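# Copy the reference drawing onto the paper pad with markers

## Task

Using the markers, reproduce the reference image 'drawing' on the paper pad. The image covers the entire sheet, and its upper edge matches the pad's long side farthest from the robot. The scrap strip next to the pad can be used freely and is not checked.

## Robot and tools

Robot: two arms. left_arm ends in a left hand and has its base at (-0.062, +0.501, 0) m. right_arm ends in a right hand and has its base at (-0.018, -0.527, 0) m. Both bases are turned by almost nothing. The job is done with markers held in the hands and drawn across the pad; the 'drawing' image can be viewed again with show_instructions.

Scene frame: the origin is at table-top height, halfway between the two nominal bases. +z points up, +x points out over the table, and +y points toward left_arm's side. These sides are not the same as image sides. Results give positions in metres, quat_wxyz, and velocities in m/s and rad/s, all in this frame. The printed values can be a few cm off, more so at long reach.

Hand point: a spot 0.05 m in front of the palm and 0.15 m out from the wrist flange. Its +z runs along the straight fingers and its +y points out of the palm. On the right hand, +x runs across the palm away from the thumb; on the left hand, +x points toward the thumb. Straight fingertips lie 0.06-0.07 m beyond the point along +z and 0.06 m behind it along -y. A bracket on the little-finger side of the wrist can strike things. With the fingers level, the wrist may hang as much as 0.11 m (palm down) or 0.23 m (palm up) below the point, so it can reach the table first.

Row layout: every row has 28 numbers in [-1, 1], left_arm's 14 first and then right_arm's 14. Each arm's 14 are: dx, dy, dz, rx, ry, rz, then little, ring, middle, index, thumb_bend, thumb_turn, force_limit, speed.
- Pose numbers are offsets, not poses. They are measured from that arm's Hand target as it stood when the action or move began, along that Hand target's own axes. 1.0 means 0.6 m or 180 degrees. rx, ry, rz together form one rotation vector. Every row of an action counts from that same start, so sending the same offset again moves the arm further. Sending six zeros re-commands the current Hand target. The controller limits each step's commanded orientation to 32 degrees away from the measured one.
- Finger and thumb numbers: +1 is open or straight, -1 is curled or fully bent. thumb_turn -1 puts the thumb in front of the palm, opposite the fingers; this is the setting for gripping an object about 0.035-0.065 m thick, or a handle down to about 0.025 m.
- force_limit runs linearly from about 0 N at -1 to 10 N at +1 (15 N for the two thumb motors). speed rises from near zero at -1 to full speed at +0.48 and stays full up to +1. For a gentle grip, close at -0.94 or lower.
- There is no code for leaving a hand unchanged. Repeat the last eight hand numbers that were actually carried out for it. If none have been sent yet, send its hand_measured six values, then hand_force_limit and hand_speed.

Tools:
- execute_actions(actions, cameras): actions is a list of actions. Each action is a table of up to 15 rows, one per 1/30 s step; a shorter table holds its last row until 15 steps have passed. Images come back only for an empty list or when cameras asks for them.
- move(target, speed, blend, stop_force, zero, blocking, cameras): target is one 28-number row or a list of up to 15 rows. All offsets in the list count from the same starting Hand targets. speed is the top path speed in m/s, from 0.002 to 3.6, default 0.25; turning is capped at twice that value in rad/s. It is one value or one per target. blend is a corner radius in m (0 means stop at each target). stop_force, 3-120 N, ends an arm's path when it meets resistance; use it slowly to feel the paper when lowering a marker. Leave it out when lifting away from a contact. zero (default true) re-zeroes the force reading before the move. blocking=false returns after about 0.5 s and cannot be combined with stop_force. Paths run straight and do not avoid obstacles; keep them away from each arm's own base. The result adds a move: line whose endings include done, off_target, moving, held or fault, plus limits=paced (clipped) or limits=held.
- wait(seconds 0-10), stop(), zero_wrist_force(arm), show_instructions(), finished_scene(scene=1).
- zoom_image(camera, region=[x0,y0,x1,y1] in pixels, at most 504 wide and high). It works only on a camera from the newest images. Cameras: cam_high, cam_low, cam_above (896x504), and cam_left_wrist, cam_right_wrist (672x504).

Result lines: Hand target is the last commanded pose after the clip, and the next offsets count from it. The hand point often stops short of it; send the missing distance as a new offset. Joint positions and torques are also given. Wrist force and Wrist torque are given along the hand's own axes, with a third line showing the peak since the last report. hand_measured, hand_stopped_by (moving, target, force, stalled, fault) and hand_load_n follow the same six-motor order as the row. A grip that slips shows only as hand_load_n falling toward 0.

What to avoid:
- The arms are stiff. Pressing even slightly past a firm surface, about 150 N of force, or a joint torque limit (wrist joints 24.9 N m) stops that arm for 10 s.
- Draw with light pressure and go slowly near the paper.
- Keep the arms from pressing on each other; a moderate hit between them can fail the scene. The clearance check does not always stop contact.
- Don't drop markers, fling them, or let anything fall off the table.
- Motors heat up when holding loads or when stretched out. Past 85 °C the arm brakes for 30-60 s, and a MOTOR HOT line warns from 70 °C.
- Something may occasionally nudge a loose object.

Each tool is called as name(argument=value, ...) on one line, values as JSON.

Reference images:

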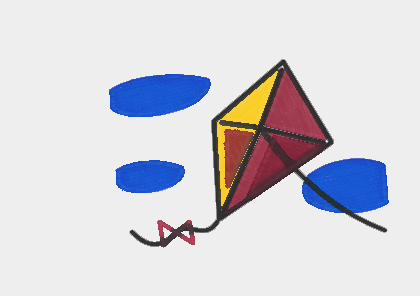

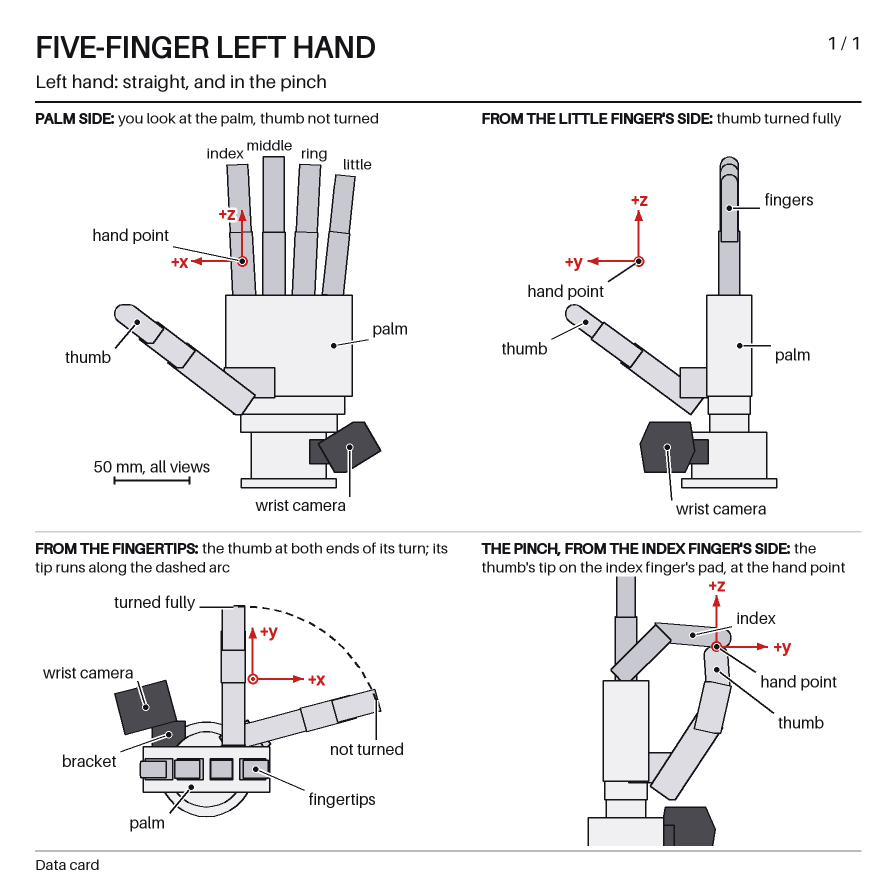

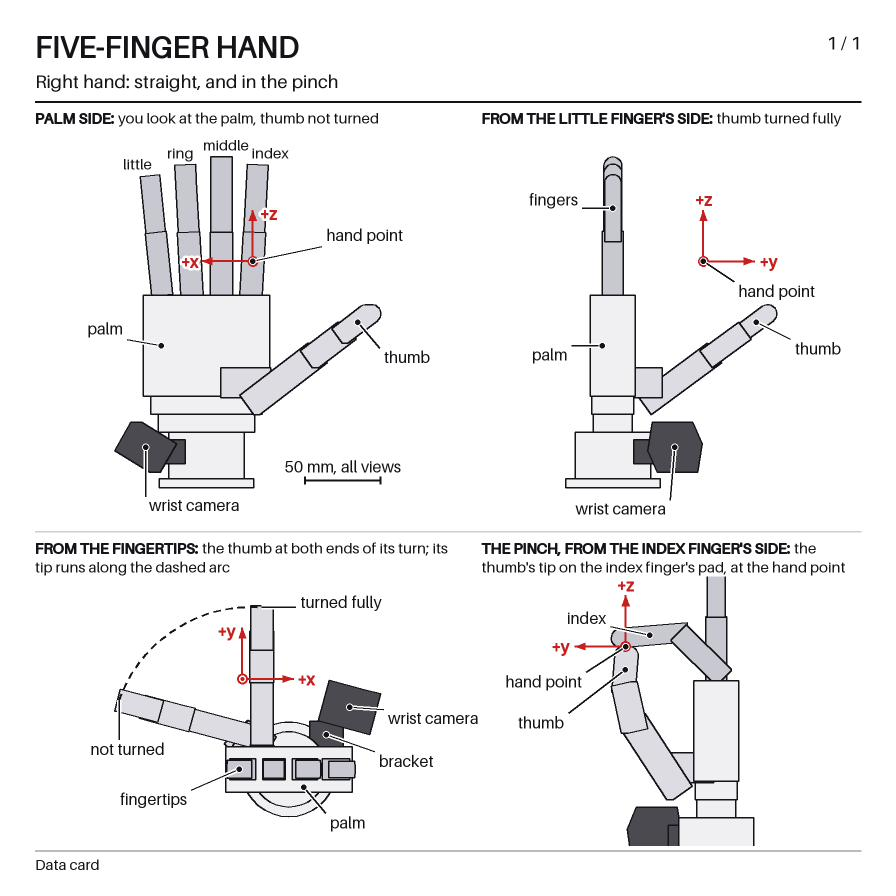

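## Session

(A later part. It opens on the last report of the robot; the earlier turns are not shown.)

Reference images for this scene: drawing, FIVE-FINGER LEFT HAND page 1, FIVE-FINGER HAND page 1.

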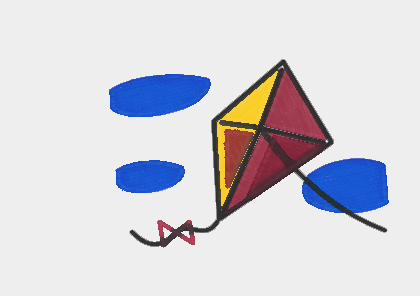

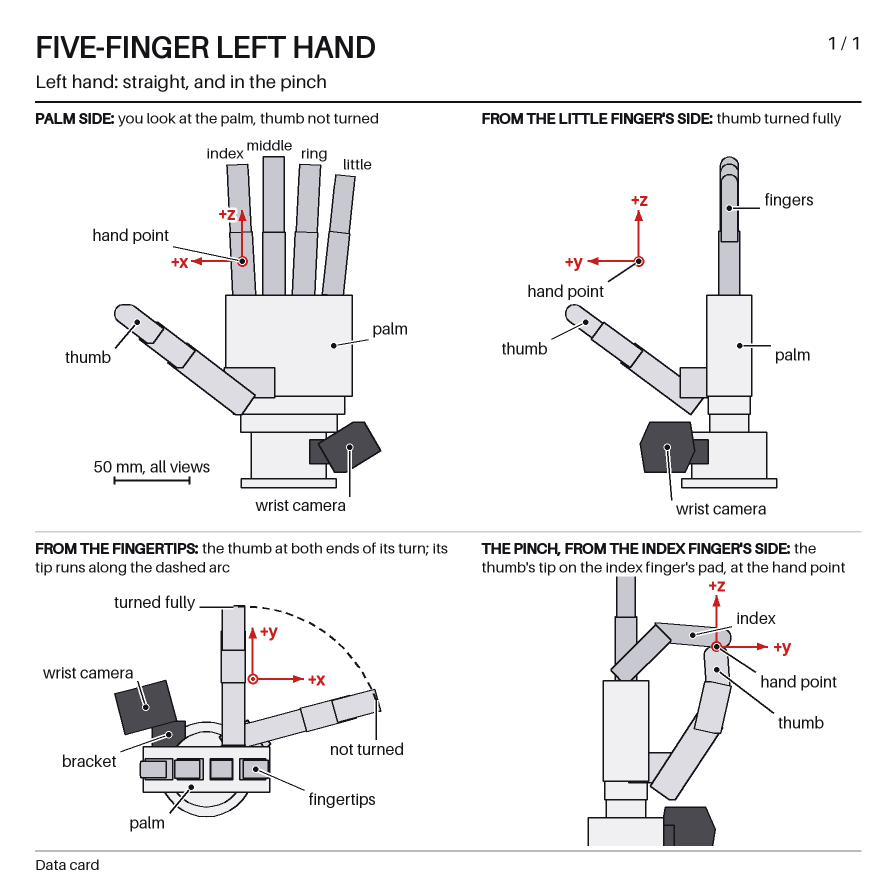

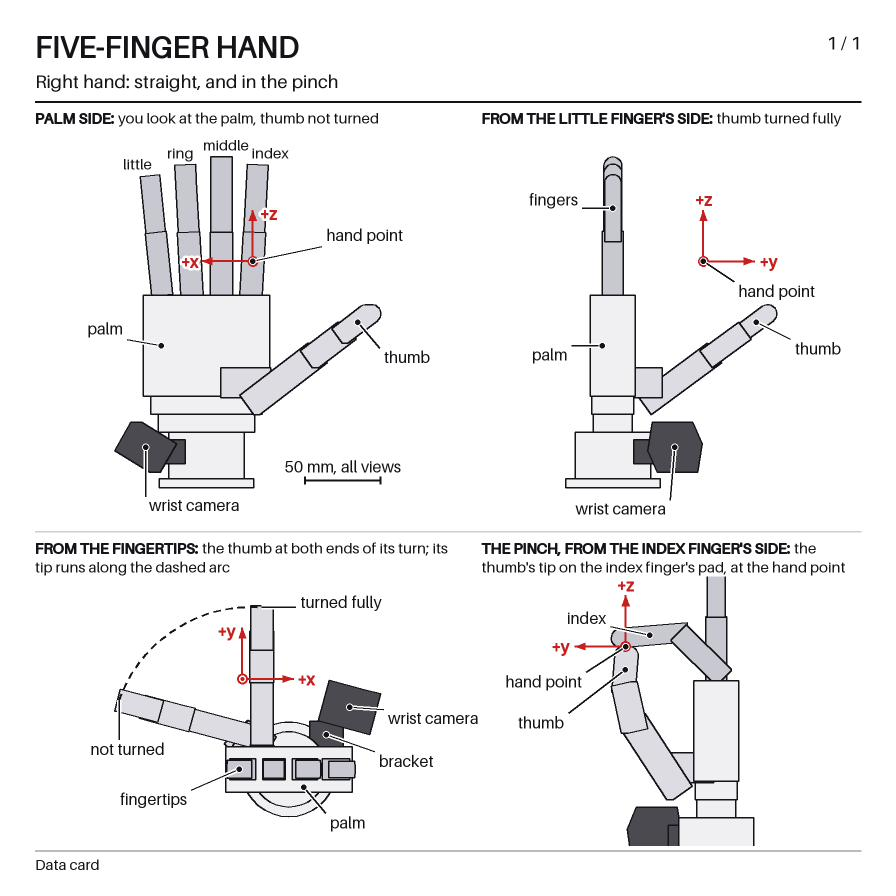

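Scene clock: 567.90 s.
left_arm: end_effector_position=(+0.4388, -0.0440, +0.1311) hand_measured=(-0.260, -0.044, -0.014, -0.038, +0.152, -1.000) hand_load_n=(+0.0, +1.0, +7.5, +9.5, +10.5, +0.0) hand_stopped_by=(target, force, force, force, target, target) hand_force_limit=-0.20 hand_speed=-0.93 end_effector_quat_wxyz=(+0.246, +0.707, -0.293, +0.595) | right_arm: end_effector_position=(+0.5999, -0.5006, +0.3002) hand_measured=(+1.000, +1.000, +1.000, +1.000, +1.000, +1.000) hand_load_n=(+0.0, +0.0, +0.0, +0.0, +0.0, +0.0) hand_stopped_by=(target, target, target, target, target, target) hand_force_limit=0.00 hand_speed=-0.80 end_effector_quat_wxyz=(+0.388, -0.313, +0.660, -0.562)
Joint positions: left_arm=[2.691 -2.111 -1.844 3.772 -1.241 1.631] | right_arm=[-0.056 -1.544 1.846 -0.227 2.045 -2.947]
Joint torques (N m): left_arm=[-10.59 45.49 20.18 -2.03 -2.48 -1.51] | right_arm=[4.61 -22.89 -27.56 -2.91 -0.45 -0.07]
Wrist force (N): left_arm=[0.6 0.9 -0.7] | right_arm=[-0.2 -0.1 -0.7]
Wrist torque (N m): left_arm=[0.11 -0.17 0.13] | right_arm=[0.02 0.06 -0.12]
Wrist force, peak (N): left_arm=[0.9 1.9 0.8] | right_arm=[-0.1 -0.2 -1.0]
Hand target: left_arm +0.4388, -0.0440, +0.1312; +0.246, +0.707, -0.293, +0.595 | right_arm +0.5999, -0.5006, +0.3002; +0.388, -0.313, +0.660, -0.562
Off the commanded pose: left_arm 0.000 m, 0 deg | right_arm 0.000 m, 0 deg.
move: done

move(target=[[-0.006088,-0.033914,-0.034528,0,0,0,-0.26,-0.42,-0.62,-0.62,0.15,-1,-0.2,-0.93,0,0,0,0,0,0,1,1,1,1,1,1,0,-0.8],[-0.016593,-0.033914,-0.032675,0,0,0,-0.26,-0.42,-0.62,-0.62,0.15,-1,-0.2,-0.93,0,0,0,0,0,0,1,1,1,1,1,1,0,-0.8],[-0.020264,-0.043459,-0.053489,0,0,0,-0.26,-0.42,-0.62,-0.62,0.15,-1,-0.2,-0.93,0,0,0,0,0,0,1,1,1,1,1,1,0,-0.8],[-0.021937,-0.041495,-0.062978,0,0,0,-0.26,-0.42,-0.62,-0.62,0.15,-1,-0.2,-0.93,0,0,0,0,0,0,1,1,1,1,1,1,0,-0.8],[-0.012089,-0.041495,-0.064715,0,0,0,-0.26,-0.42,-0.62,-0.62,0.15,-1,-0.2,-0.93,0,0,0,0,0,0,1,1,1,1,1,1,0,-0.8],[-0.035022,-0.200582,-0.326266,0,0,0,-0.26,-0.42,-0.62,-0.62,0.15,-1,-0.2,-0.93,0,0,0,0,0,0,1,1,1,1,1,1,0,-0.8]], speed=[0.1,0.05,0.06,0.06,0.06,0.3], blend=[0,0,0.0008,0.0005,0.001,0], cameras=["cam_above"])

zoom_image(camera="cam_above", region=[440, 260, 540, 340])

Scene clock: 571.83 s.
left_arm: end_effector_position=(+0.3847, +0.1799, +0.1441) hand_measured=(-0.260, -0.044, -0.014, -0.038, +0.152, -1.000) hand_load_n=(+0.0, +0.0, +8.0, +9.0, +9.5, -0.5) hand_stopped_by=(target, force, force, force, target, target) hand_force_limit=-0.20 hand_speed=-0.93 end_effector_quat_wxyz=(+0.246, +0.707, -0.293, +0.595) | right_arm: end_effector_position=(+0.5999, -0.5006, +0.3002) hand_measured=(+1.000, +1.000, +1.000, +1.000, +1.000, +1.000) hand_load_n=(+0.0, +0.0, +0.0, +0.0, +0.0, +0.0) hand_stopped_by=(target, target, target, target, target, target) hand_force_limit=0.00 hand_speed=-0.80 end_effector_quat_wxyz=(+0.388, -0.313, +0.660, -0.562)
Joint positions: left_arm=[3.248 -1.813 -2.293 3.835 -0.697 1.781] | right_arm=[-0.056 -1.544 1.846 -0.227 2.045 -2.947]
Joint torques (N m): left_arm=[10.83 31 3.1 -2.56 2.38 1.38] | right_arm=[4.7 -23.55 -26.49 -2.93 -0.68 -0.13]
Wrist force (N): left_arm=[-0.1 1.1 -0.4] | right_arm=[-0.1 -0.3 -0.8]
Wrist torque (N m): left_arm=[0.17 -0.07 -0.02] | right_arm=[0.00 0.06 -0.12]
Wrist force, peak (N): left_arm=[3.1 0.8 0.7] | right_arm=[-0.4 0.0 -0.9]
Hand target: left_arm +0.3847, +0.1799, +0.1441; +0.246, +0.707, -0.293, +0.595 | right_arm +0.5999, -0.5006, +0.3002; +0.388, -0.313, +0.660, -0.562
Off the commanded pose: left_arm 0.000 m, 0 deg | right_arm 0.000 m, 0 deg.
move: done
Images, in order (width x height): cam_above 896x504.

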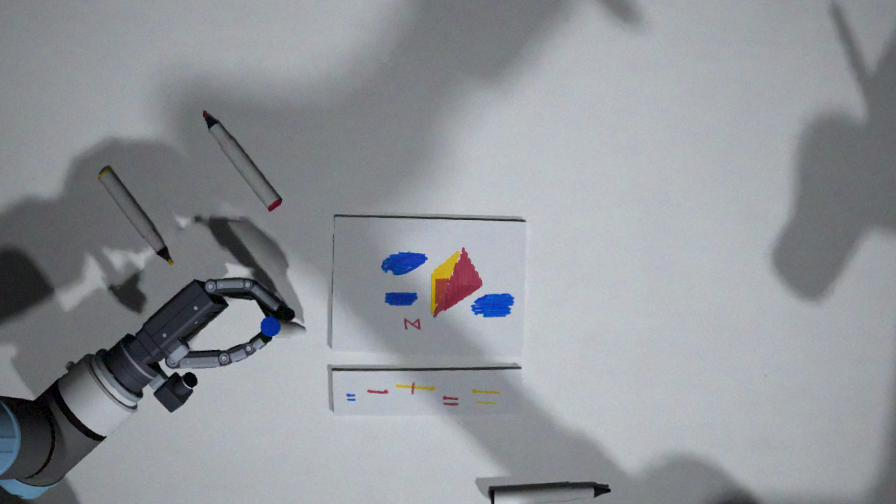

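Scaled by 5.040 from the camera's 896x504 image, which has a finer 1280x720 frame.

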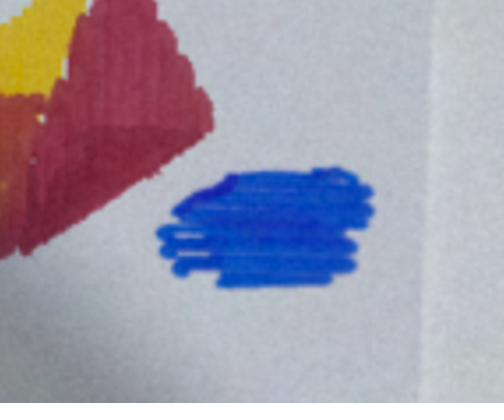

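move(target=[0.017991,-0.067646,0.333339,-0.02182,-0.02182,0.49966,-0.26,-0.42,-0.62,-0.62,0.15,-1,-0.2,-0.93,0,0,0,0,0,0,1,1,1,1,1,1,0,-0.8], speed=0.45, cameras=["cam_above"])

Scene clock: 583.87 s.
left_arm: end_effector_position=(+0.5542, +0.0682, +0.1204) hand_measured=(-0.260, -0.044, -0.014, -0.038, +0.152, -1.000) hand_load_n=(+0.0, +0.0, +8.0, +9.0, +9.5, -0.5) hand_stopped_by=(target, force, force, force, target, target) hand_force_limit=-0.20 hand_speed=-0.93 end_effector_quat_wxyz=(+0.233, -0.304, +0.732, -0.563) | right_arm: end_effector_position=(+0.5999, -0.5006, +0.3002) hand_measured=(+1.000, +1.000, +1.000, +1.000, +1.000, +1.000) hand_load_n=(+0.0, +0.0, +0.0, +0.0, +0.0, -0.5) hand_stopped_by=(target, target, target, target, target, target) hand_force_limit=0.00 hand_speed=-0.80 end_effector_quat_wxyz=(+0.388, -0.313, +0.660, -0.562)
Joint positions: left_arm=[2.907 -2.092 -1.565 3.354 -1.041 3.298] | right_arm=[-0.056 -1.544 1.846 -0.227 2.045 -2.947]
Joint torques (N m): left_arm=[-10.29 30.31 23.79 -2.55 -2.26 1.25] | right_arm=[4.64 -22.91 -26.79 -3.1 -0.58 -0.08]
Wrist force (N): left_arm=[-0.2 -0.9 0.3] | right_arm=[-0.2 -0.1 -0.8]
Wrist torque (N m): left_arm=[-0.11 -0.06 -0.10] | right_arm=[0.02 0.07 -0.11]
Wrist force, peak (N): left_arm=[-0.2 -1.2 1.0] | right_arm=[-0.2 0.1 -1.0]
Hand target: left_arm +0.5542, +0.0682, +0.1204; +0.234, -0.304, +0.732, -0.563 | right_arm +0.5999, -0.5006, +0.3002; +0.388, -0.313, +0.660, -0.562
Off the commanded pose: left_arm 0.000 m, 0 deg | right_arm 0.000 m, 0 deg.
move: done
Images, in order (width x height): cam_above 896x504.

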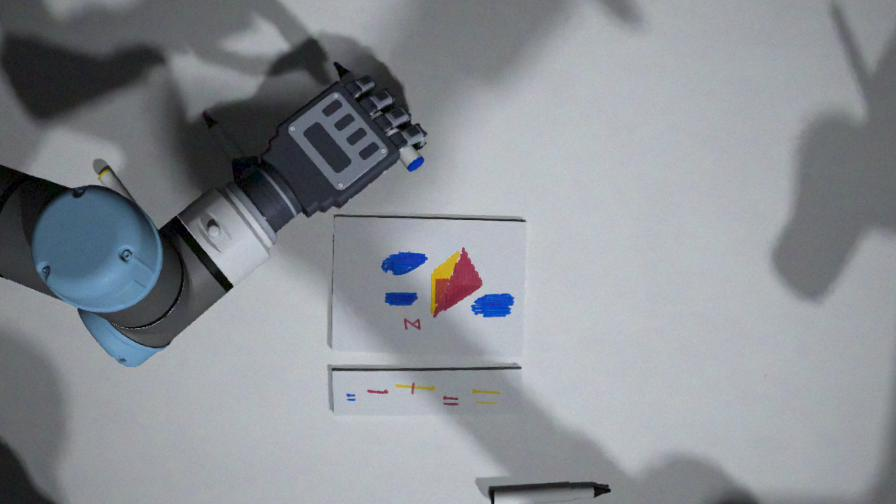

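move(target=[0,0.148753,0.039858,0,0,0,-0.26,-0.42,-0.62,-0.62,0.15,-1,-0.2,-0.93,0,0,0,0,0,0,1,1,1,1,1,1,0,-0.8], speed=0.15)

move(target=[0,0.018,0.004823,0,0,0,-0.26,-0.42,-0.62,-0.62,0.15,-1,-0.2,-0.93,0,0,0,0,0,0,1,1,1,1,1,1,0,-0.8], speed=0.01, stop_force=4)

Scene clock: 585.60 s.
left_arm: end_effector_position=(+0.5543, +0.0681, +0.0280) hand_measured=(-0.260, -0.044, -0.014, -0.038, +0.152, -1.000) hand_load_n=(+0.0, +2.0, +6.0, +7.0, +8.5, +1.0) hand_stopped_by=(target, force, force, force, target, target) hand_force_limit=-0.20 hand_speed=-0.93 end_effector_quat_wxyz=(+0.234, -0.304, +0.732, -0.563) | right_arm: end_effector_position=(+0.5999, -0.5006, +0.3002) hand_measured=(+1.000, +1.000, +1.000, +1.000, +1.000, +1.000) hand_load_n=(+0.0, +0.0, +0.0, +0.0, +0.0, -0.5) hand_stopped_by=(target, target, target, target, target, target) hand_force_limit=0.00 hand_speed=-0.80 end_effector_quat_wxyz=(+0.388, -0.313, +0.660, -0.562)
Joint positions: left_arm=[2.907 -2.217 -1.636 3.55 -1.041 3.298] | right_arm=[-0.056 -1.544 1.846 -0.227 2.045 -2.947]
Joint torques (N m): left_arm=[-10.73 32.09 6.84 3.21 -2.47 -1.37] | right_arm=[3.75 -23.12 -27.38 -3 -0.48 -0.23]
Wrist force (N): left_arm=[0.0 -1.5 0.3] | right_arm=[-0.2 -0.1 -0.6]
Wrist torque (N m): left_arm=[-0.07 -0.06 0.02] | right_arm=[0.02 0.07 -0.12]
Wrist force, peak (N): left_arm=[-0.3 -1.7 0.3] | right_arm=[-0.2 0.0 -0.9]
Hand target: left_arm +0.5543, +0.0681, +0.0280; +0.234, -0.304, +0.732, -0.563 | right_arm +0.5999, -0.5006, +0.3002; +0.388, -0.313, +0.660, -0.562
Off the commanded pose: left_arm 0.000 m, 0 deg | right_arm 0.000 m, 0 deg.
move: done

Scene clock: 587.33 s.
left_arm: end_effector_position=(+0.5543, +0.0681, +0.0227) hand_measured=(-0.260, -0.044, -0.014, -0.040, +0.150, -1.000) hand_load_n=(-0.5, +0.0, -0.5, +0.0, +0.0, +0.0) hand_stopped_by=(target, force, force, force, target, target) hand_force_limit=-0.20 hand_speed=-0.93 end_effector_quat_wxyz=(+0.233, -0.304, +0.732, -0.563) | right_arm: end_effector_position=(+0.5999, -0.5006, +0.3002) hand_measured=(+1.000, +1.000, +1.000, +1.000, +1.000, +1.000) hand_load_n=(+0.0, +0.0, +0.0, +0.0, +0.0, +0.0) hand_stopped_by=(target, target, target, target, target, target) hand_force_limit=0.00 hand_speed=-0.80 end_effector_quat_wxyz=(+0.388, -0.313, +0.660, -0.562)
Joint positions: left_arm=[2.906 -2.225 -1.638 3.561 -1.041 3.298] | right_arm=[-0.056 -1.544 1.846 -0.227 2.045 -2.947]
Joint torques (N m): left_arm=[-9.47 46.73 19.54 -3.01 -2.41 -1.33] | right_arm=[3.87 -22.68 -27.34 -3.16 -0.61 -0.13]
Wrist force (N): left_arm=[-0.5 -5.9 -1.1] | right_arm=[-0.1 -0.1 -0.9]
Wrist torque (N m): left_arm=[-0.09 -0.12 0.25] | right_arm=[0.03 0.06 -0.11]
Wrist force, peak (N): left_arm=[0.3 -10.4 -2.0] | right_arm=[-0.4 -0.1 -0.9]
Hand target: left_arm +0.5543, +0.0681, +0.0227; +0.233, -0.304, +0.732, -0.563 (not the last commanded pose) | right_arm +0.5999, -0.5006, +0.3002; +0.388, -0.313, +0.660, -0.562
Off the commanded pose: left_arm 0.006 m, 0 deg | right_arm 0.000 m, 0 deg.
move: contact (left_arm)

execute_actions(actions=[[[0,0,0,0,0,0,1,1,1,1,0.15,-1,0.5,-0.75,0,0,0,0,0,0,1,1,1,1,1,1,0,-0.8]],[[0,0,0,0,0,0,1,1,1,1,0.15,-1,0.5,-0.7,0,0,0,0,0,0,1,1,1,1,1,1,0,-0.8]],[[0,0,0,0,0,0,1,1,1,1,0.15,-1,0.5,-0.7,0,0,0,0,0,0,1,1,1,1,1,1,0,-0.8]],[[0,0,0,0,0,0,1,1,1,1,0.15,-1,0.5,-0.7,0,0,0,0,0,0,1,1,1,1,1,1,0,-0.8]]], cameras=["cam_above","cam_left_wrist"])

Scene clock: 589.93 s.
left_arm: end_effector_position=(+0.5543, +0.0681, +0.0227) hand_measured=(+1.000, +1.000, +1.000, +1.000, +0.150, -1.000) hand_load_n=(+0.0, +0.0, +0.0, +0.0, +0.0, +0.0) hand_stopped_by=(target, target, target, target, target, target) hand_force_limit=0.50 hand_speed=-0.70 end_effector_quat_wxyz=(+0.234, -0.304, +0.732, -0.563) | right_arm: end_effector_position=(+0.5999, -0.5006, +0.3002) hand_measured=(+1.000, +1.000, +1.000, +1.000, +1.000, +1.000) hand_load_n=(+0.0, +0.0, +0.0, +0.0, +0.0, -0.5) hand_stopped_by=(target, target, target, target, target, target) hand_force_limit=0.00 hand_speed=-0.80 end_effector_quat_wxyz=(+0.388, -0.313, +0.660, -0.562)
Joint positions: left_arm=[2.906 -2.225 -1.638 3.561 -1.041 3.298] | right_arm=[-0.056 -1.544 1.846 -0.227 2.045 -2.947]
Joint torques (N m): left_arm=[-3.73 32.45 9.57 -0.02 -2.16 -1.42] | right_arm=[4.92 -23.61 -26.34 -3.01 -0.44 -0.09]
Wrist force (N): left_arm=[-0.3 -1.1 0.4] | right_arm=[-0.2 -0.1 -0.8]
Wrist torque (N m): left_arm=[-0.12 -0.03 -0.04] | right_arm=[0.04 0.06 -0.11]
Wrist force, peak (N): left_arm=[3.0 -8.9 -1.4] | right_arm=[-0.3 -0.1 -1.0]
Hand target: left_arm +0.5543, +0.0681, +0.0227; +0.233, -0.304, +0.732, -0.563 | right_arm +0.5999, -0.5006, +0.3002; +0.388, -0.313, +0.660, -0.562
Off the commanded pose: left_arm 0.000 m, 0 deg | right_arm 0.000 m, 0 deg.
Step readings (end_effector_position of left_arm | right_arm):
0: (+0.5543, +0.0681, +0.0227) | (+0.5999, -0.5006, +0.3002)
1: (+0.5543, +0.0681, +0.0227) | (+0.5999, -0.5006, +0.3002)
2: (+0.5543, +0.0681, +0.0227) | (+0.5999, -0.5006, +0.3002)
4: (+0.5543, +0.0681, +0.0227) | (+0.5999, -0.5006, +0.3002)
8: (+0.5543, +0.0681, +0.0227) | (+0.5999, -0.5006, +0.3002)
15: (+0.5543, +0.0681, +0.0227) | (+0.5999, -0.5006, +0.3002)
16: (+0.5543, +0.0681, +0.0227) | (+0.5999, -0.5006, +0.3002)
17: (+0.5543, +0.0681, +0.0227) | (+0.5999, -0.5006, +0.3002)
19: (+0.5543, +0.0681, +0.0227) | (+0.5999, -0.5006, +0.3002)
23: (+0.5543, +0.0681, +0.0227) | (+0.5999, -0.5006, +0.3002)
30: (+0.5543, +0.0681, +0.0227) | (+0.5999, -0.5006, +0.3002)
31: (+0.5543, +0.0681, +0.0227) | (+0.5999, -0.5006, +0.3002)
32: (+0.5543, +0.0681, +0.0227) | (+0.5999, -0.5006, +0.3002)
34: (+0.5543, +0.0681, +0.0227) | (+0.5999, -0.5006, +0.3002)
38: (+0.5543, +0.0681, +0.0227) | (+0.5999, -0.5006, +0.3002)
45: (+0.5543, +0.0681, +0.0227) | (+0.5999, -0.5006, +0.3002)
46: (+0.5543, +0.0681, +0.0227) | (+0.5999, -0.5006, +0.3002)
47: (+0.5543, +0.0681, +0.0227) | (+0.5999, -0.5006, +0.3002)
49: (+0.5543, +0.0681, +0.0227) | (+0.5999, -0.5006, +0.3002)
53: (+0.5543, +0.0681, +0.0227) | (+0.5999, -0.5006, +0.3002)
60: (+0.5543, +0.0681, +0.0227) | (+0.5999, -0.5006, +0.3002)
Images, in order (width x height): cam_above 896x504, cam_left_wrist 672x504.

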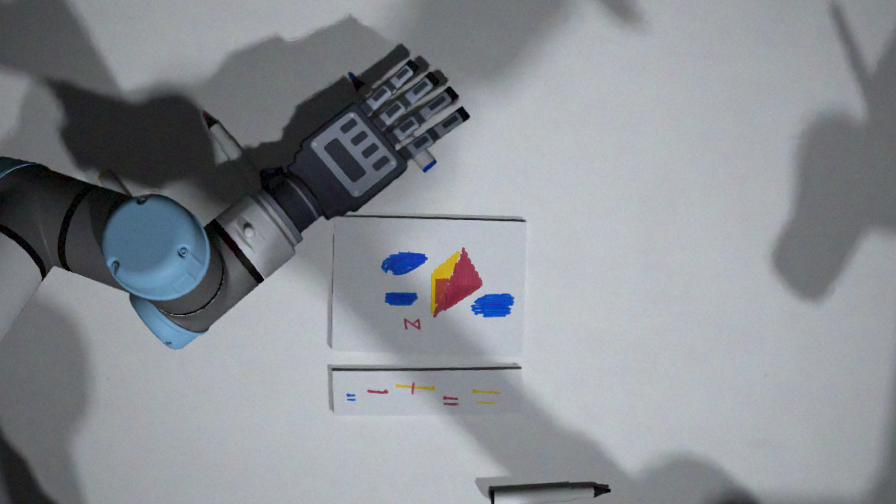

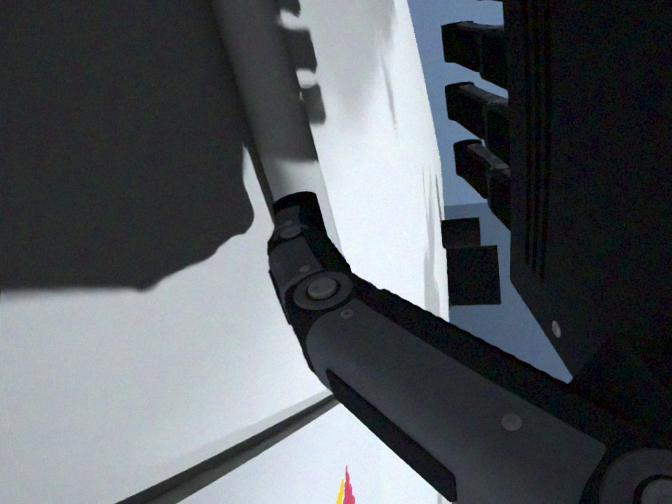

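move(target=[[0,0,-0.008,0,0,0,1,1,1,1,0.15,-1,0.5,-0.7,0,0,0,0,0,0,1,1,1,1,1,1,0,-0.8],[0,-0.15,-0.05,0,0,0,1,1,1,1,0.15,-1,0.5,-0.7,0,0,0,0,0,0,1,1,1,1,1,1,0,-0.8]], speed=[0.05,0.15], blend=[0.002,0], cameras=["cam_above"])

Scene clock: 591.57 s.
left_arm: end_effector_position=(+0.5502, +0.0722, +0.1173) hand_measured=(+1.000, +1.000, +1.000, +1.000, +0.150, -1.000) hand_load_n=(+0.0, +0.0, +0.0, +0.0, +0.0, +0.0) hand_stopped_by=(target, target, target, target, target, target) hand_force_limit=0.50 hand_speed=-0.70 end_effector_quat_wxyz=(+0.233, -0.304, +0.732, -0.563) | right_arm: end_effector_position=(+0.5999, -0.5006, +0.3002) hand_measured=(+1.000, +1.000, +1.000, +1.000, +1.000, +1.000) hand_load_n=(+0.0, +0.0, +0.0, +0.0, +0.0, +0.0) hand_stopped_by=(target, target, target, target, target, target) hand_force_limit=0.00 hand_speed=-0.80 end_effector_quat_wxyz=(+0.388, -0.313, +0.660, -0.562)
Joint positions: left_arm=[2.912 -2.084 -1.586 3.366 -1.035 3.3] | right_arm=[-0.056 -1.544 1.846 -0.227 2.045 -2.947]
Joint torques (N m): left_arm=[11.18 46 24.22 -2.49 2.44 1.36] | right_arm=[4.21 -23.56 -26.95 -3.16 -0.47 -0.05]
Wrist force (N): left_arm=[-0.6 -1.0 0.2] | right_arm=[-0.1 -0.1 -0.6]
Wrist torque (N m): left_arm=[-0.11 0.01 -0.12] | right_arm=[0.02 0.04 -0.11]
Wrist force, peak (N): left_arm=[-0.3 -1.8 0.0] | right_arm=[-0.2 0.0 -1.0]
Hand target: left_arm +0.5502, +0.0722, +0.1174; +0.233, -0.304, +0.732, -0.563 | right_arm +0.5999, -0.5006, +0.3002; +0.388, -0.313, +0.660, -0.562
Off the commanded pose: left_arm 0.000 m, 0 deg | right_arm 0.000 m, 0 deg.
move: done
Images, in order (width x height): cam_above 896x504.

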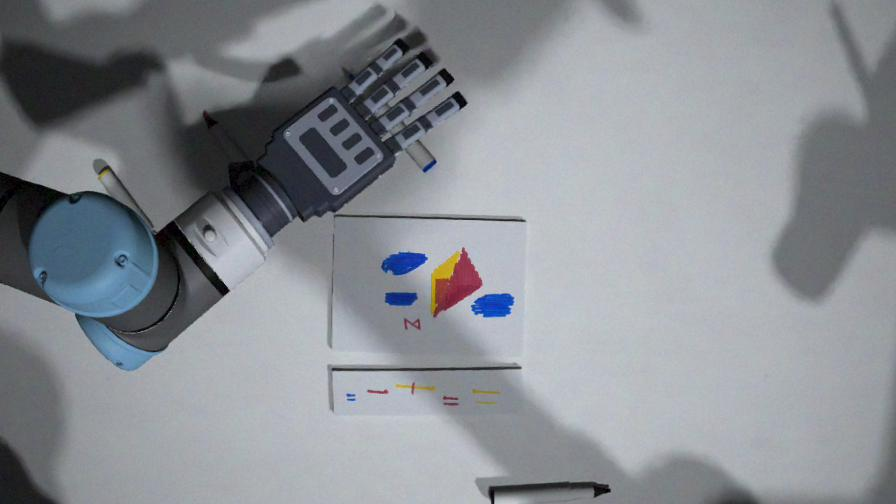

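move(target=[0.65572,0.06193,-0.18349,0,-0.23075,-0.06183,1,1,1,1,0.15,-1,0.5,-0.7,0,0,0,0,0,0,1,1,1,1,1,1,0,-0.8], speed=0.22, cameras=["cam_above","cam_high"])

Scene clock: 595.07 s.
left_arm: end_effector_position=(+0.1902, -0.1244, +0.1098) hand_measured=(+1.000, +1.000, +1.000, +1.000, +0.150, -1.000) hand_load_n=(+0.0, +0.0, +0.0, +0.0, +0.0, +0.0) hand_stopped_by=(target, target, target, target, target, target) hand_force_limit=0.50 hand_speed=-0.70 end_effector_quat_wxyz=(-0.423, +0.551, -0.570, +0.438) | right_arm: end_effector_position=(+0.5999, -0.5006, +0.3002) hand_measured=(+1.000, +1.000, +1.000, +1.000, +1.000, +1.000) hand_load_n=(+0.0, +0.0, +0.0, -0.5, +0.0, +0.0) hand_stopped_by=(target, target, target, target, target, target) hand_force_limit=0.00 hand_speed=-0.80 end_effector_quat_wxyz=(+0.388, -0.313, +0.660, -0.562)
Joint positions: left_arm=[1.845 -2.304 -1.289 2.874 -2.739 2.463] | right_arm=[-0.056 -1.544 1.846 -0.227 2.045 -2.947]
Joint torques (N m): left_arm=[-10.33 36.55 23.25 -4.26 -3.59 -1.54] | right_arm=[4.61 -23.64 -26.89 -3.05 -0.55 -0.13]
Wrist force (N): left_arm=[0.0 -0.9 0.1] | right_arm=[0.0 0.0 -0.7]
Wrist torque (N m): left_arm=[-0.12 -0.12 0.02] | right_arm=[0.03 0.04 -0.10]
Wrist force, peak (N): left_arm=[-1.8 -1.1 0.7] | right_arm=[0.2 -0.1 -1.1]
Hand target: left_arm +0.1902, -0.1244, +0.1098; -0.423, +0.551, -0.570, +0.438 | right_arm +0.5999, -0.5006, +0.3002; +0.388, -0.313, +0.660, -0.562
Off the commanded pose: left_arm 0.000 m, 0 deg | right_arm 0.000 m, 0 deg.
move: done
Images, in order (width x height): cam_high 896x504, cam_above 896x504.

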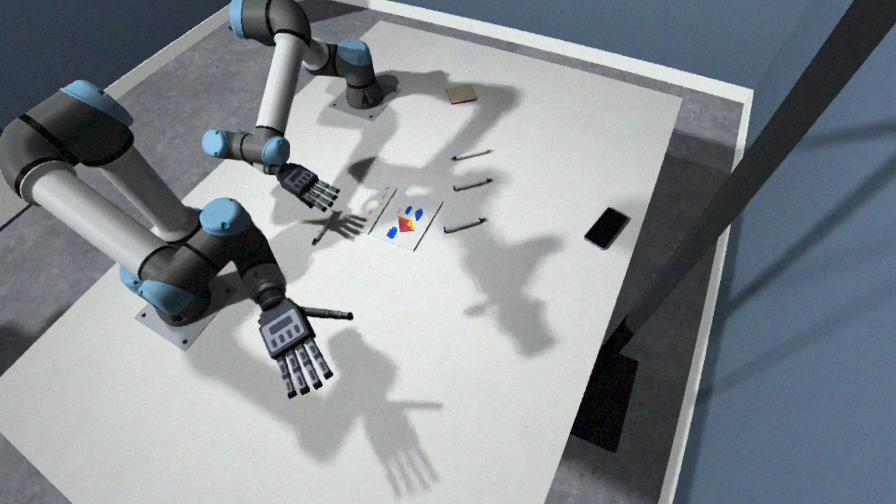

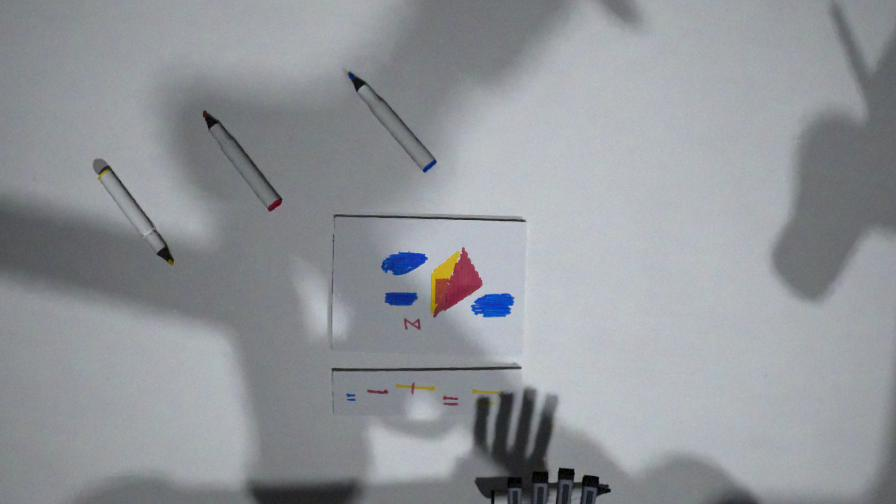

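move(target=[0,0.080494,0.021568,0,0,0,1,1,1,1,0.15,-1,0.5,-0.7,0,0,0,0,0,0,1,1,1,1,1,1,0,-0.8], speed=0.15, cameras=["cam_above","cam_left_wrist","cam_low"])

zoom_image(camera="cam_above", region=[460, 424, 640, 504])

Scene clock: 597.17 s.
left_arm: end_effector_position=(+0.1902, -0.1245, +0.0598) hand_measured=(+1.000, +1.000, +1.000, +1.000, +0.150, -1.000) hand_load_n=(+0.0, +0.0, -0.5, +0.0, +0.0, +0.0) hand_stopped_by=(target, target, target, target, target, target) hand_force_limit=0.50 hand_speed=-0.70 end_effector_quat_wxyz=(-0.423, +0.551, -0.570, +0.438) | right_arm: end_effector_position=(+0.5999, -0.5006, +0.3002) hand_measured=(+1.000, +1.000, +1.000, +1.000, +1.000, +1.000) hand_load_n=(+0.0, +0.0, +0.0, +0.0, +0.0, +0.0) hand_stopped_by=(target, target, target, target, target, target) hand_force_limit=0.00 hand_speed=-0.80 end_effector_quat_wxyz=(+0.388, -0.313, +0.660, -0.562)
Joint positions: left_arm=[1.845 -2.362 -1.325 2.969 -2.739 2.463] | right_arm=[-0.056 -1.544 1.846 -0.227 2.045 -2.947]
Joint torques (N m): left_arm=[2.18 37.13 7.63 1.95 0.51 1.36] | right_arm=[4.49 -22.77 -26.81 -3.12 -0.63 -0.17]
Wrist force (N): left_arm=[-0.1 -0.8 0.2] | right_arm=[-0.1 -0.1 -0.9]
Wrist torque (N m): left_arm=[-0.11 -0.09 -0.09] | right_arm=[0.02 0.05 -0.11]
Wrist force, peak (N): left_arm=[-0.1 -1.7 -0.5] | right_arm=[0.0 0.0 -1.0]
Hand target: left_arm +0.1902, -0.1244, +0.0598; -0.423, +0.551, -0.570, +0.438 | right_arm +0.5999, -0.5006, +0.3002; +0.388, -0.313, +0.660, -0.562
Off the commanded pose: left_arm 0.000 m, 0 deg | right_arm 0.000 m, 0 deg.
move: done
Images, in order (width x height): cam_low 896x504, cam_above 896x504, cam_left_wrist 672x504.

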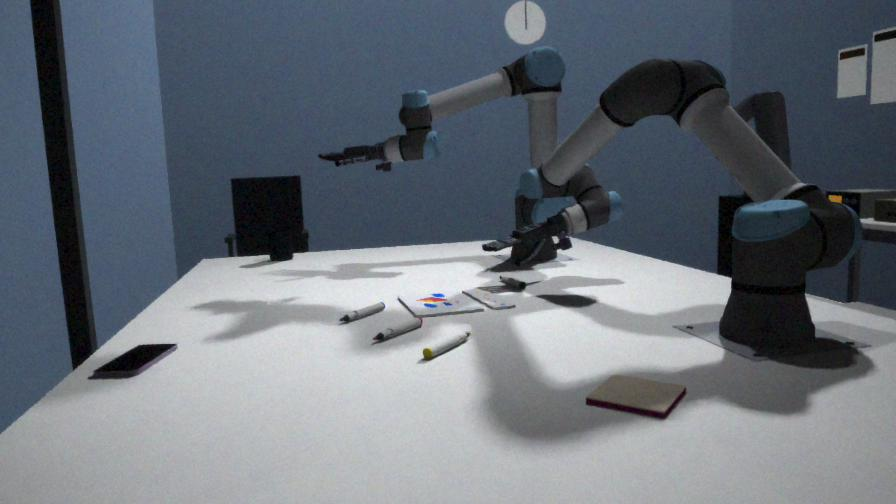

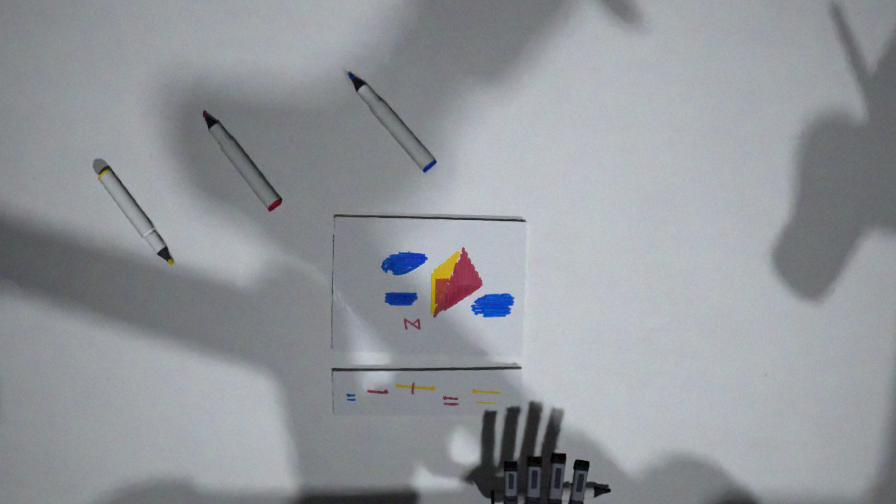

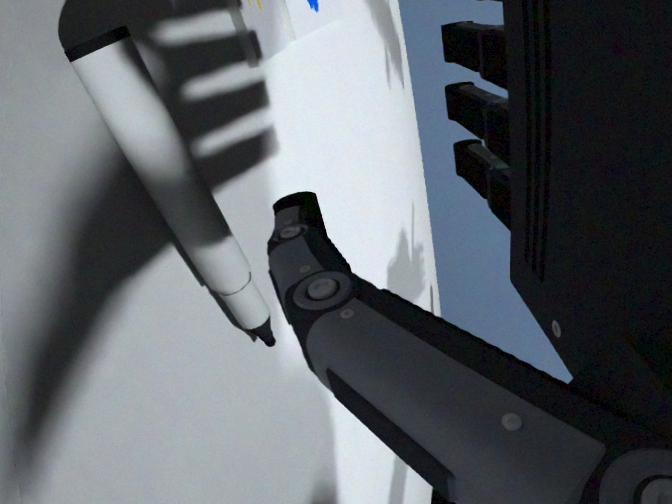

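Scaled by 2.800 from the camera's 896x504 image, which has a finer 1280x720 frame.

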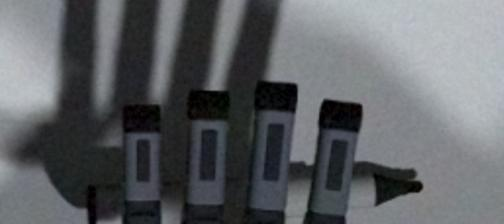

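zoom_image(camera="cam_above", region=[480, 464, 550, 504])

zoom_image(camera="cam_above", region=[555, 464, 625, 504])

Scaled by 7.200 from the camera's 896x504 image, which has a finer 1280x720 frame.

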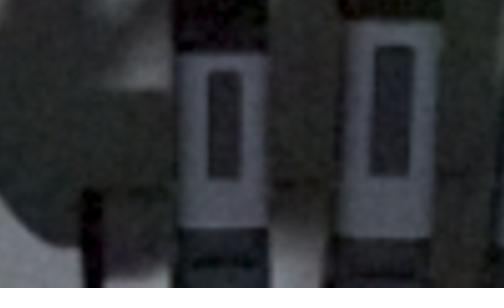

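Scaled by 7.200 from the camera's 896x504 image, which has a finer 1280x720 frame.

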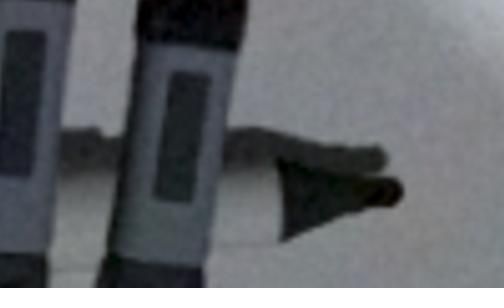

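move(target=[0,-0.000216,0.000805,0,-0.032198,-0.008627,1,1,1,1,0.15,-1,0.5,-0.7,0,0,0,0,0,0,1,1,1,1,1,1,0,-0.8], speed=0.1, cameras=["cam_above","cam_left_wrist"])

zoom_image(camera="cam_above", region=[550, 434, 620, 504])

Scene clock: 601.10 s.
left_arm: end_effector_position=(+0.1908, -0.1245, +0.0598) hand_measured=(+1.000, +1.000, +1.000, +1.000, +0.150, -1.000) hand_load_n=(+0.0, +0.0, +0.0, +0.0, +0.5, +0.0) hand_stopped_by=(target, target, target, target, target, target) hand_force_limit=0.50 hand_speed=-0.70 end_effector_quat_wxyz=(-0.445, +0.580, -0.540, +0.416) | right_arm: end_effector_position=(+0.5999, -0.5006, +0.3002) hand_measured=(+1.000, +1.000, +1.000, +1.000, +1.000, +1.000) hand_load_n=(+0.0, -0.5, +0.0, +0.0, +0.0, +0.0) hand_stopped_by=(target, target, target, target, target, target) hand_force_limit=0.00 hand_speed=-0.80 end_effector_quat_wxyz=(+0.388, -0.313, +0.660, -0.562)
Joint positions: left_arm=[1.831 -2.469 -1.169 2.686 -2.82 2.213] | right_arm=[-0.056 -1.544 1.846 -0.227 2.045 -2.947]
Joint torques (N m): left_arm=[-10.43 40.05 22.23 -4.75 -3.84 -1.26] | right_arm=[4.33 -22.46 -27.27 -3.17 -0.48 -0.09]
Wrist force (N): left_arm=[-0.1 -0.8 0.5] | right_arm=[-0.2 0.2 -0.7]
Wrist torque (N m): left_arm=[-0.11 -0.07 0.02] | right_arm=[0.07 0.06 -0.10]
Wrist force, peak (N): left_arm=[0.0 -1.3 -0.1] | right_arm=[0.0 -0.1 -1.1]
Hand target: left_arm +0.1907, -0.1245, +0.0598; -0.445, +0.581, -0.540, +0.416 | right_arm +0.5999, -0.5006, +0.3002; +0.388, -0.313, +0.660, -0.562
Off the commanded pose: left_arm 0.000 m, 0 deg | right_arm 0.000 m, 0 deg.
move: done
Images, in order (width x height): cam_above 896x504, cam_left_wrist 672x504.

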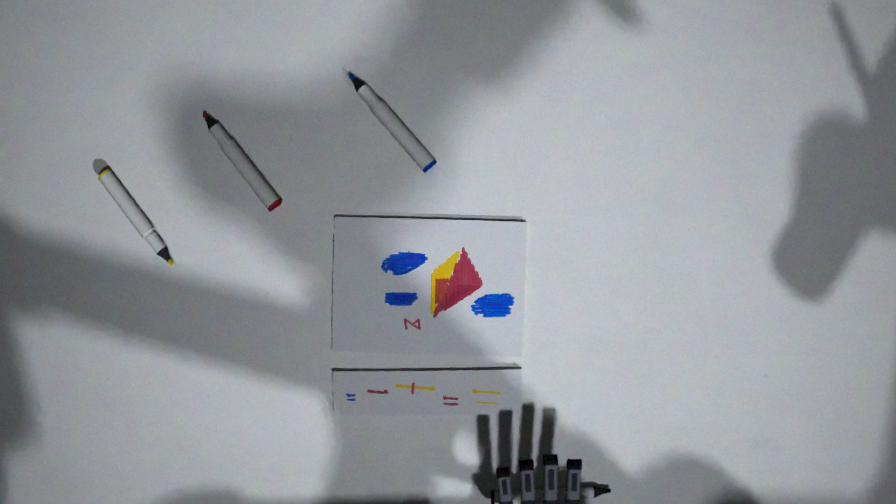

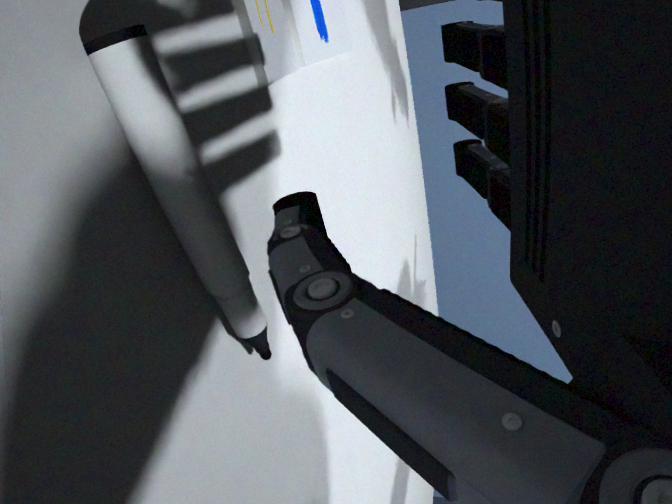

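Scaled by 7.200 from the camera's 896x504 image, which has a finer 1280x720 frame.

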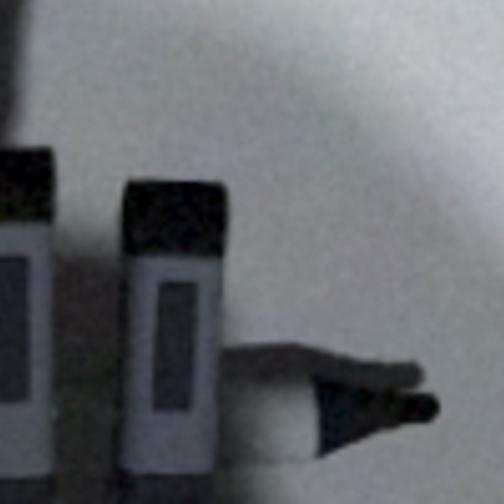

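move(target=[0,0.048297,0.012941,0,0,0,1,1,1,1,0.15,-1,0.5,-0.7,0,0,0,0,0,0,1,1,1,1,1,1,0,-0.8], speed=0.1)

move(target=[0,0.018997,0.00509,0,0,0,1,1,1,1,0.15,-1,0.5,-0.7,0,0,0,0,0,0,1,1,1,1,1,1,0,-0.8], speed=0.03, stop_force=4, cameras=["cam_above","cam_left_wrist"])

Scene clock: 602.63 s.
left_arm: end_effector_position=(+0.1908, -0.1245, +0.0299) hand_measured=(+1.000, +1.000, +1.000, +1.000, +0.150, -1.000) hand_load_n=(+0.0, +0.0, +0.0, +0.0, +0.0, +0.0) hand_stopped_by=(target, target, target, target, target, target) hand_force_limit=0.50 hand_speed=-0.70 end_effector_quat_wxyz=(-0.445, +0.581, -0.540, +0.416) | right_arm: end_effector_position=(+0.5999, -0.5006, +0.3002) hand_measured=(+1.000, +1.000, +1.000, +1.000, +1.000, +1.000) hand_load_n=(+0.0, +0.0, +0.0, +0.0, +0.0, -0.5) hand_stopped_by=(target, target, target, target, target, target) hand_force_limit=0.00 hand_speed=-0.80 end_effector_quat_wxyz=(+0.388, -0.313, +0.660, -0.562)
Joint positions: left_arm=[1.831 -2.508 -1.181 2.736 -2.82 2.212] | right_arm=[-0.056 -1.544 1.846 -0.227 2.045 -2.947]
Joint torques (N m): left_arm=[-5.81 39.43 7.62 1.13 -3.14 1.3] | right_arm=[4.47 -22.69 -26.52 -3.14 -0.51 -0.29]
Wrist force (N): left_arm=[-0.1 -0.6 0.0] | right_arm=[-0.2 0.0 -0.6]
Wrist torque (N m): left_arm=[-0.06 -0.09 -0.05] | right_arm=[0.02 0.05 -0.11]
Wrist force, peak (N): left_arm=[0.3 -1.3 -0.1] | right_arm=[0.0 0.1 -1.0]
Hand target: left_arm +0.1908, -0.1245, +0.0298; -0.445, +0.581, -0.540, +0.416 | right_arm +0.5999, -0.5006, +0.3002; +0.388, -0.313, +0.660, -0.562
Off the commanded pose: left_arm 0.000 m, 0 deg | right_arm 0.000 m, 0 deg.
move: done

Scene clock: 604.00 s.
left_arm: end_effector_position=(+0.1908, -0.1245, +0.0180) hand_measured=(+1.000, +1.000, +1.000, +1.000, +0.150, -1.000) hand_load_n=(+0.0, -0.5, +0.0, +0.0, +0.0, +0.0) hand_stopped_by=(target, target, target, target, target, target) hand_force_limit=0.50 hand_speed=-0.70 end_effector_quat_wxyz=(-0.445, +0.581, -0.540, +0.416) | right_arm: end_effector_position=(+0.5999, -0.5006, +0.3002) hand_measured=(+1.000, +1.000, +1.000, +1.000, +1.000, +1.000) hand_load_n=(+0.0, +0.0, +0.0, +0.0, +0.0, -0.5) hand_stopped_by=(target, target, target, target, target, target) hand_force_limit=0.00 hand_speed=-0.80 end_effector_quat_wxyz=(+0.388, -0.313, +0.660, -0.562)
Joint positions: left_arm=[1.831 -2.524 -1.184 2.755 -2.82 2.213] | right_arm=[-0.056 -1.544 1.846 -0.227 2.045 -2.947]
Joint torques (N m): left_arm=[9.36 41.19 6.91 1.04 0.11 1.45] | right_arm=[4.14 -22.28 -27.92 -3.18 -0.54 -0.39]
Wrist force (N): left_arm=[0.0 -0.6 0.1] | right_arm=[0.0 -0.2 -0.7]
Wrist torque (N m): left_arm=[-0.07 -0.11 -0.05] | right_arm=[0.01 0.03 -0.10]
Wrist force, peak (N): left_arm=[-0.3 -1.2 0.2] | right_arm=[0.0 0.0 -1.0]
Hand target: left_arm +0.1908, -0.1245, +0.0180; -0.445, +0.581, -0.540, +0.416 | right_arm +0.5999, -0.5006, +0.3002; +0.388, -0.313, +0.660, -0.562
Off the commanded pose: left_arm 0.000 m, 0 deg | right_arm 0.000 m, 0 deg.
move: done
Images, in order (width x height): cam_above 896x504, cam_left_wrist 672x504.

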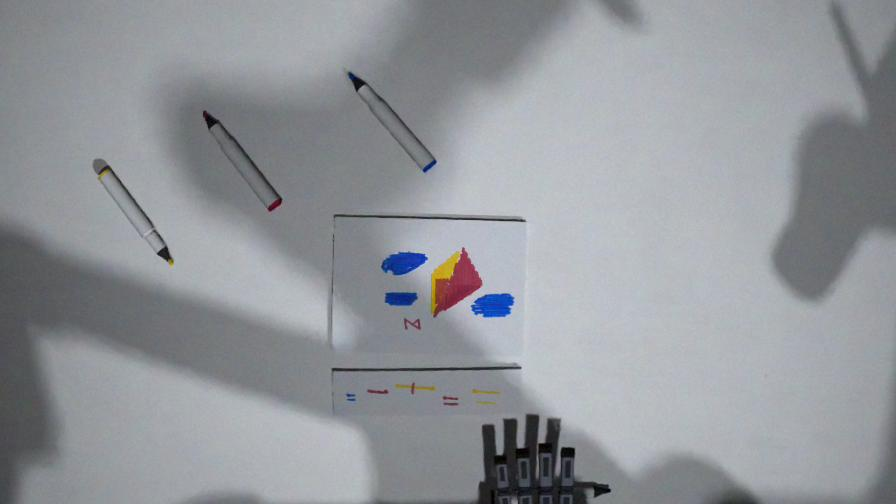

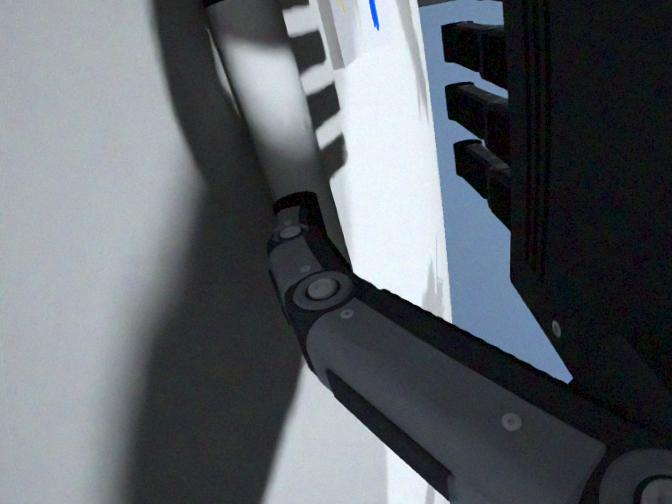

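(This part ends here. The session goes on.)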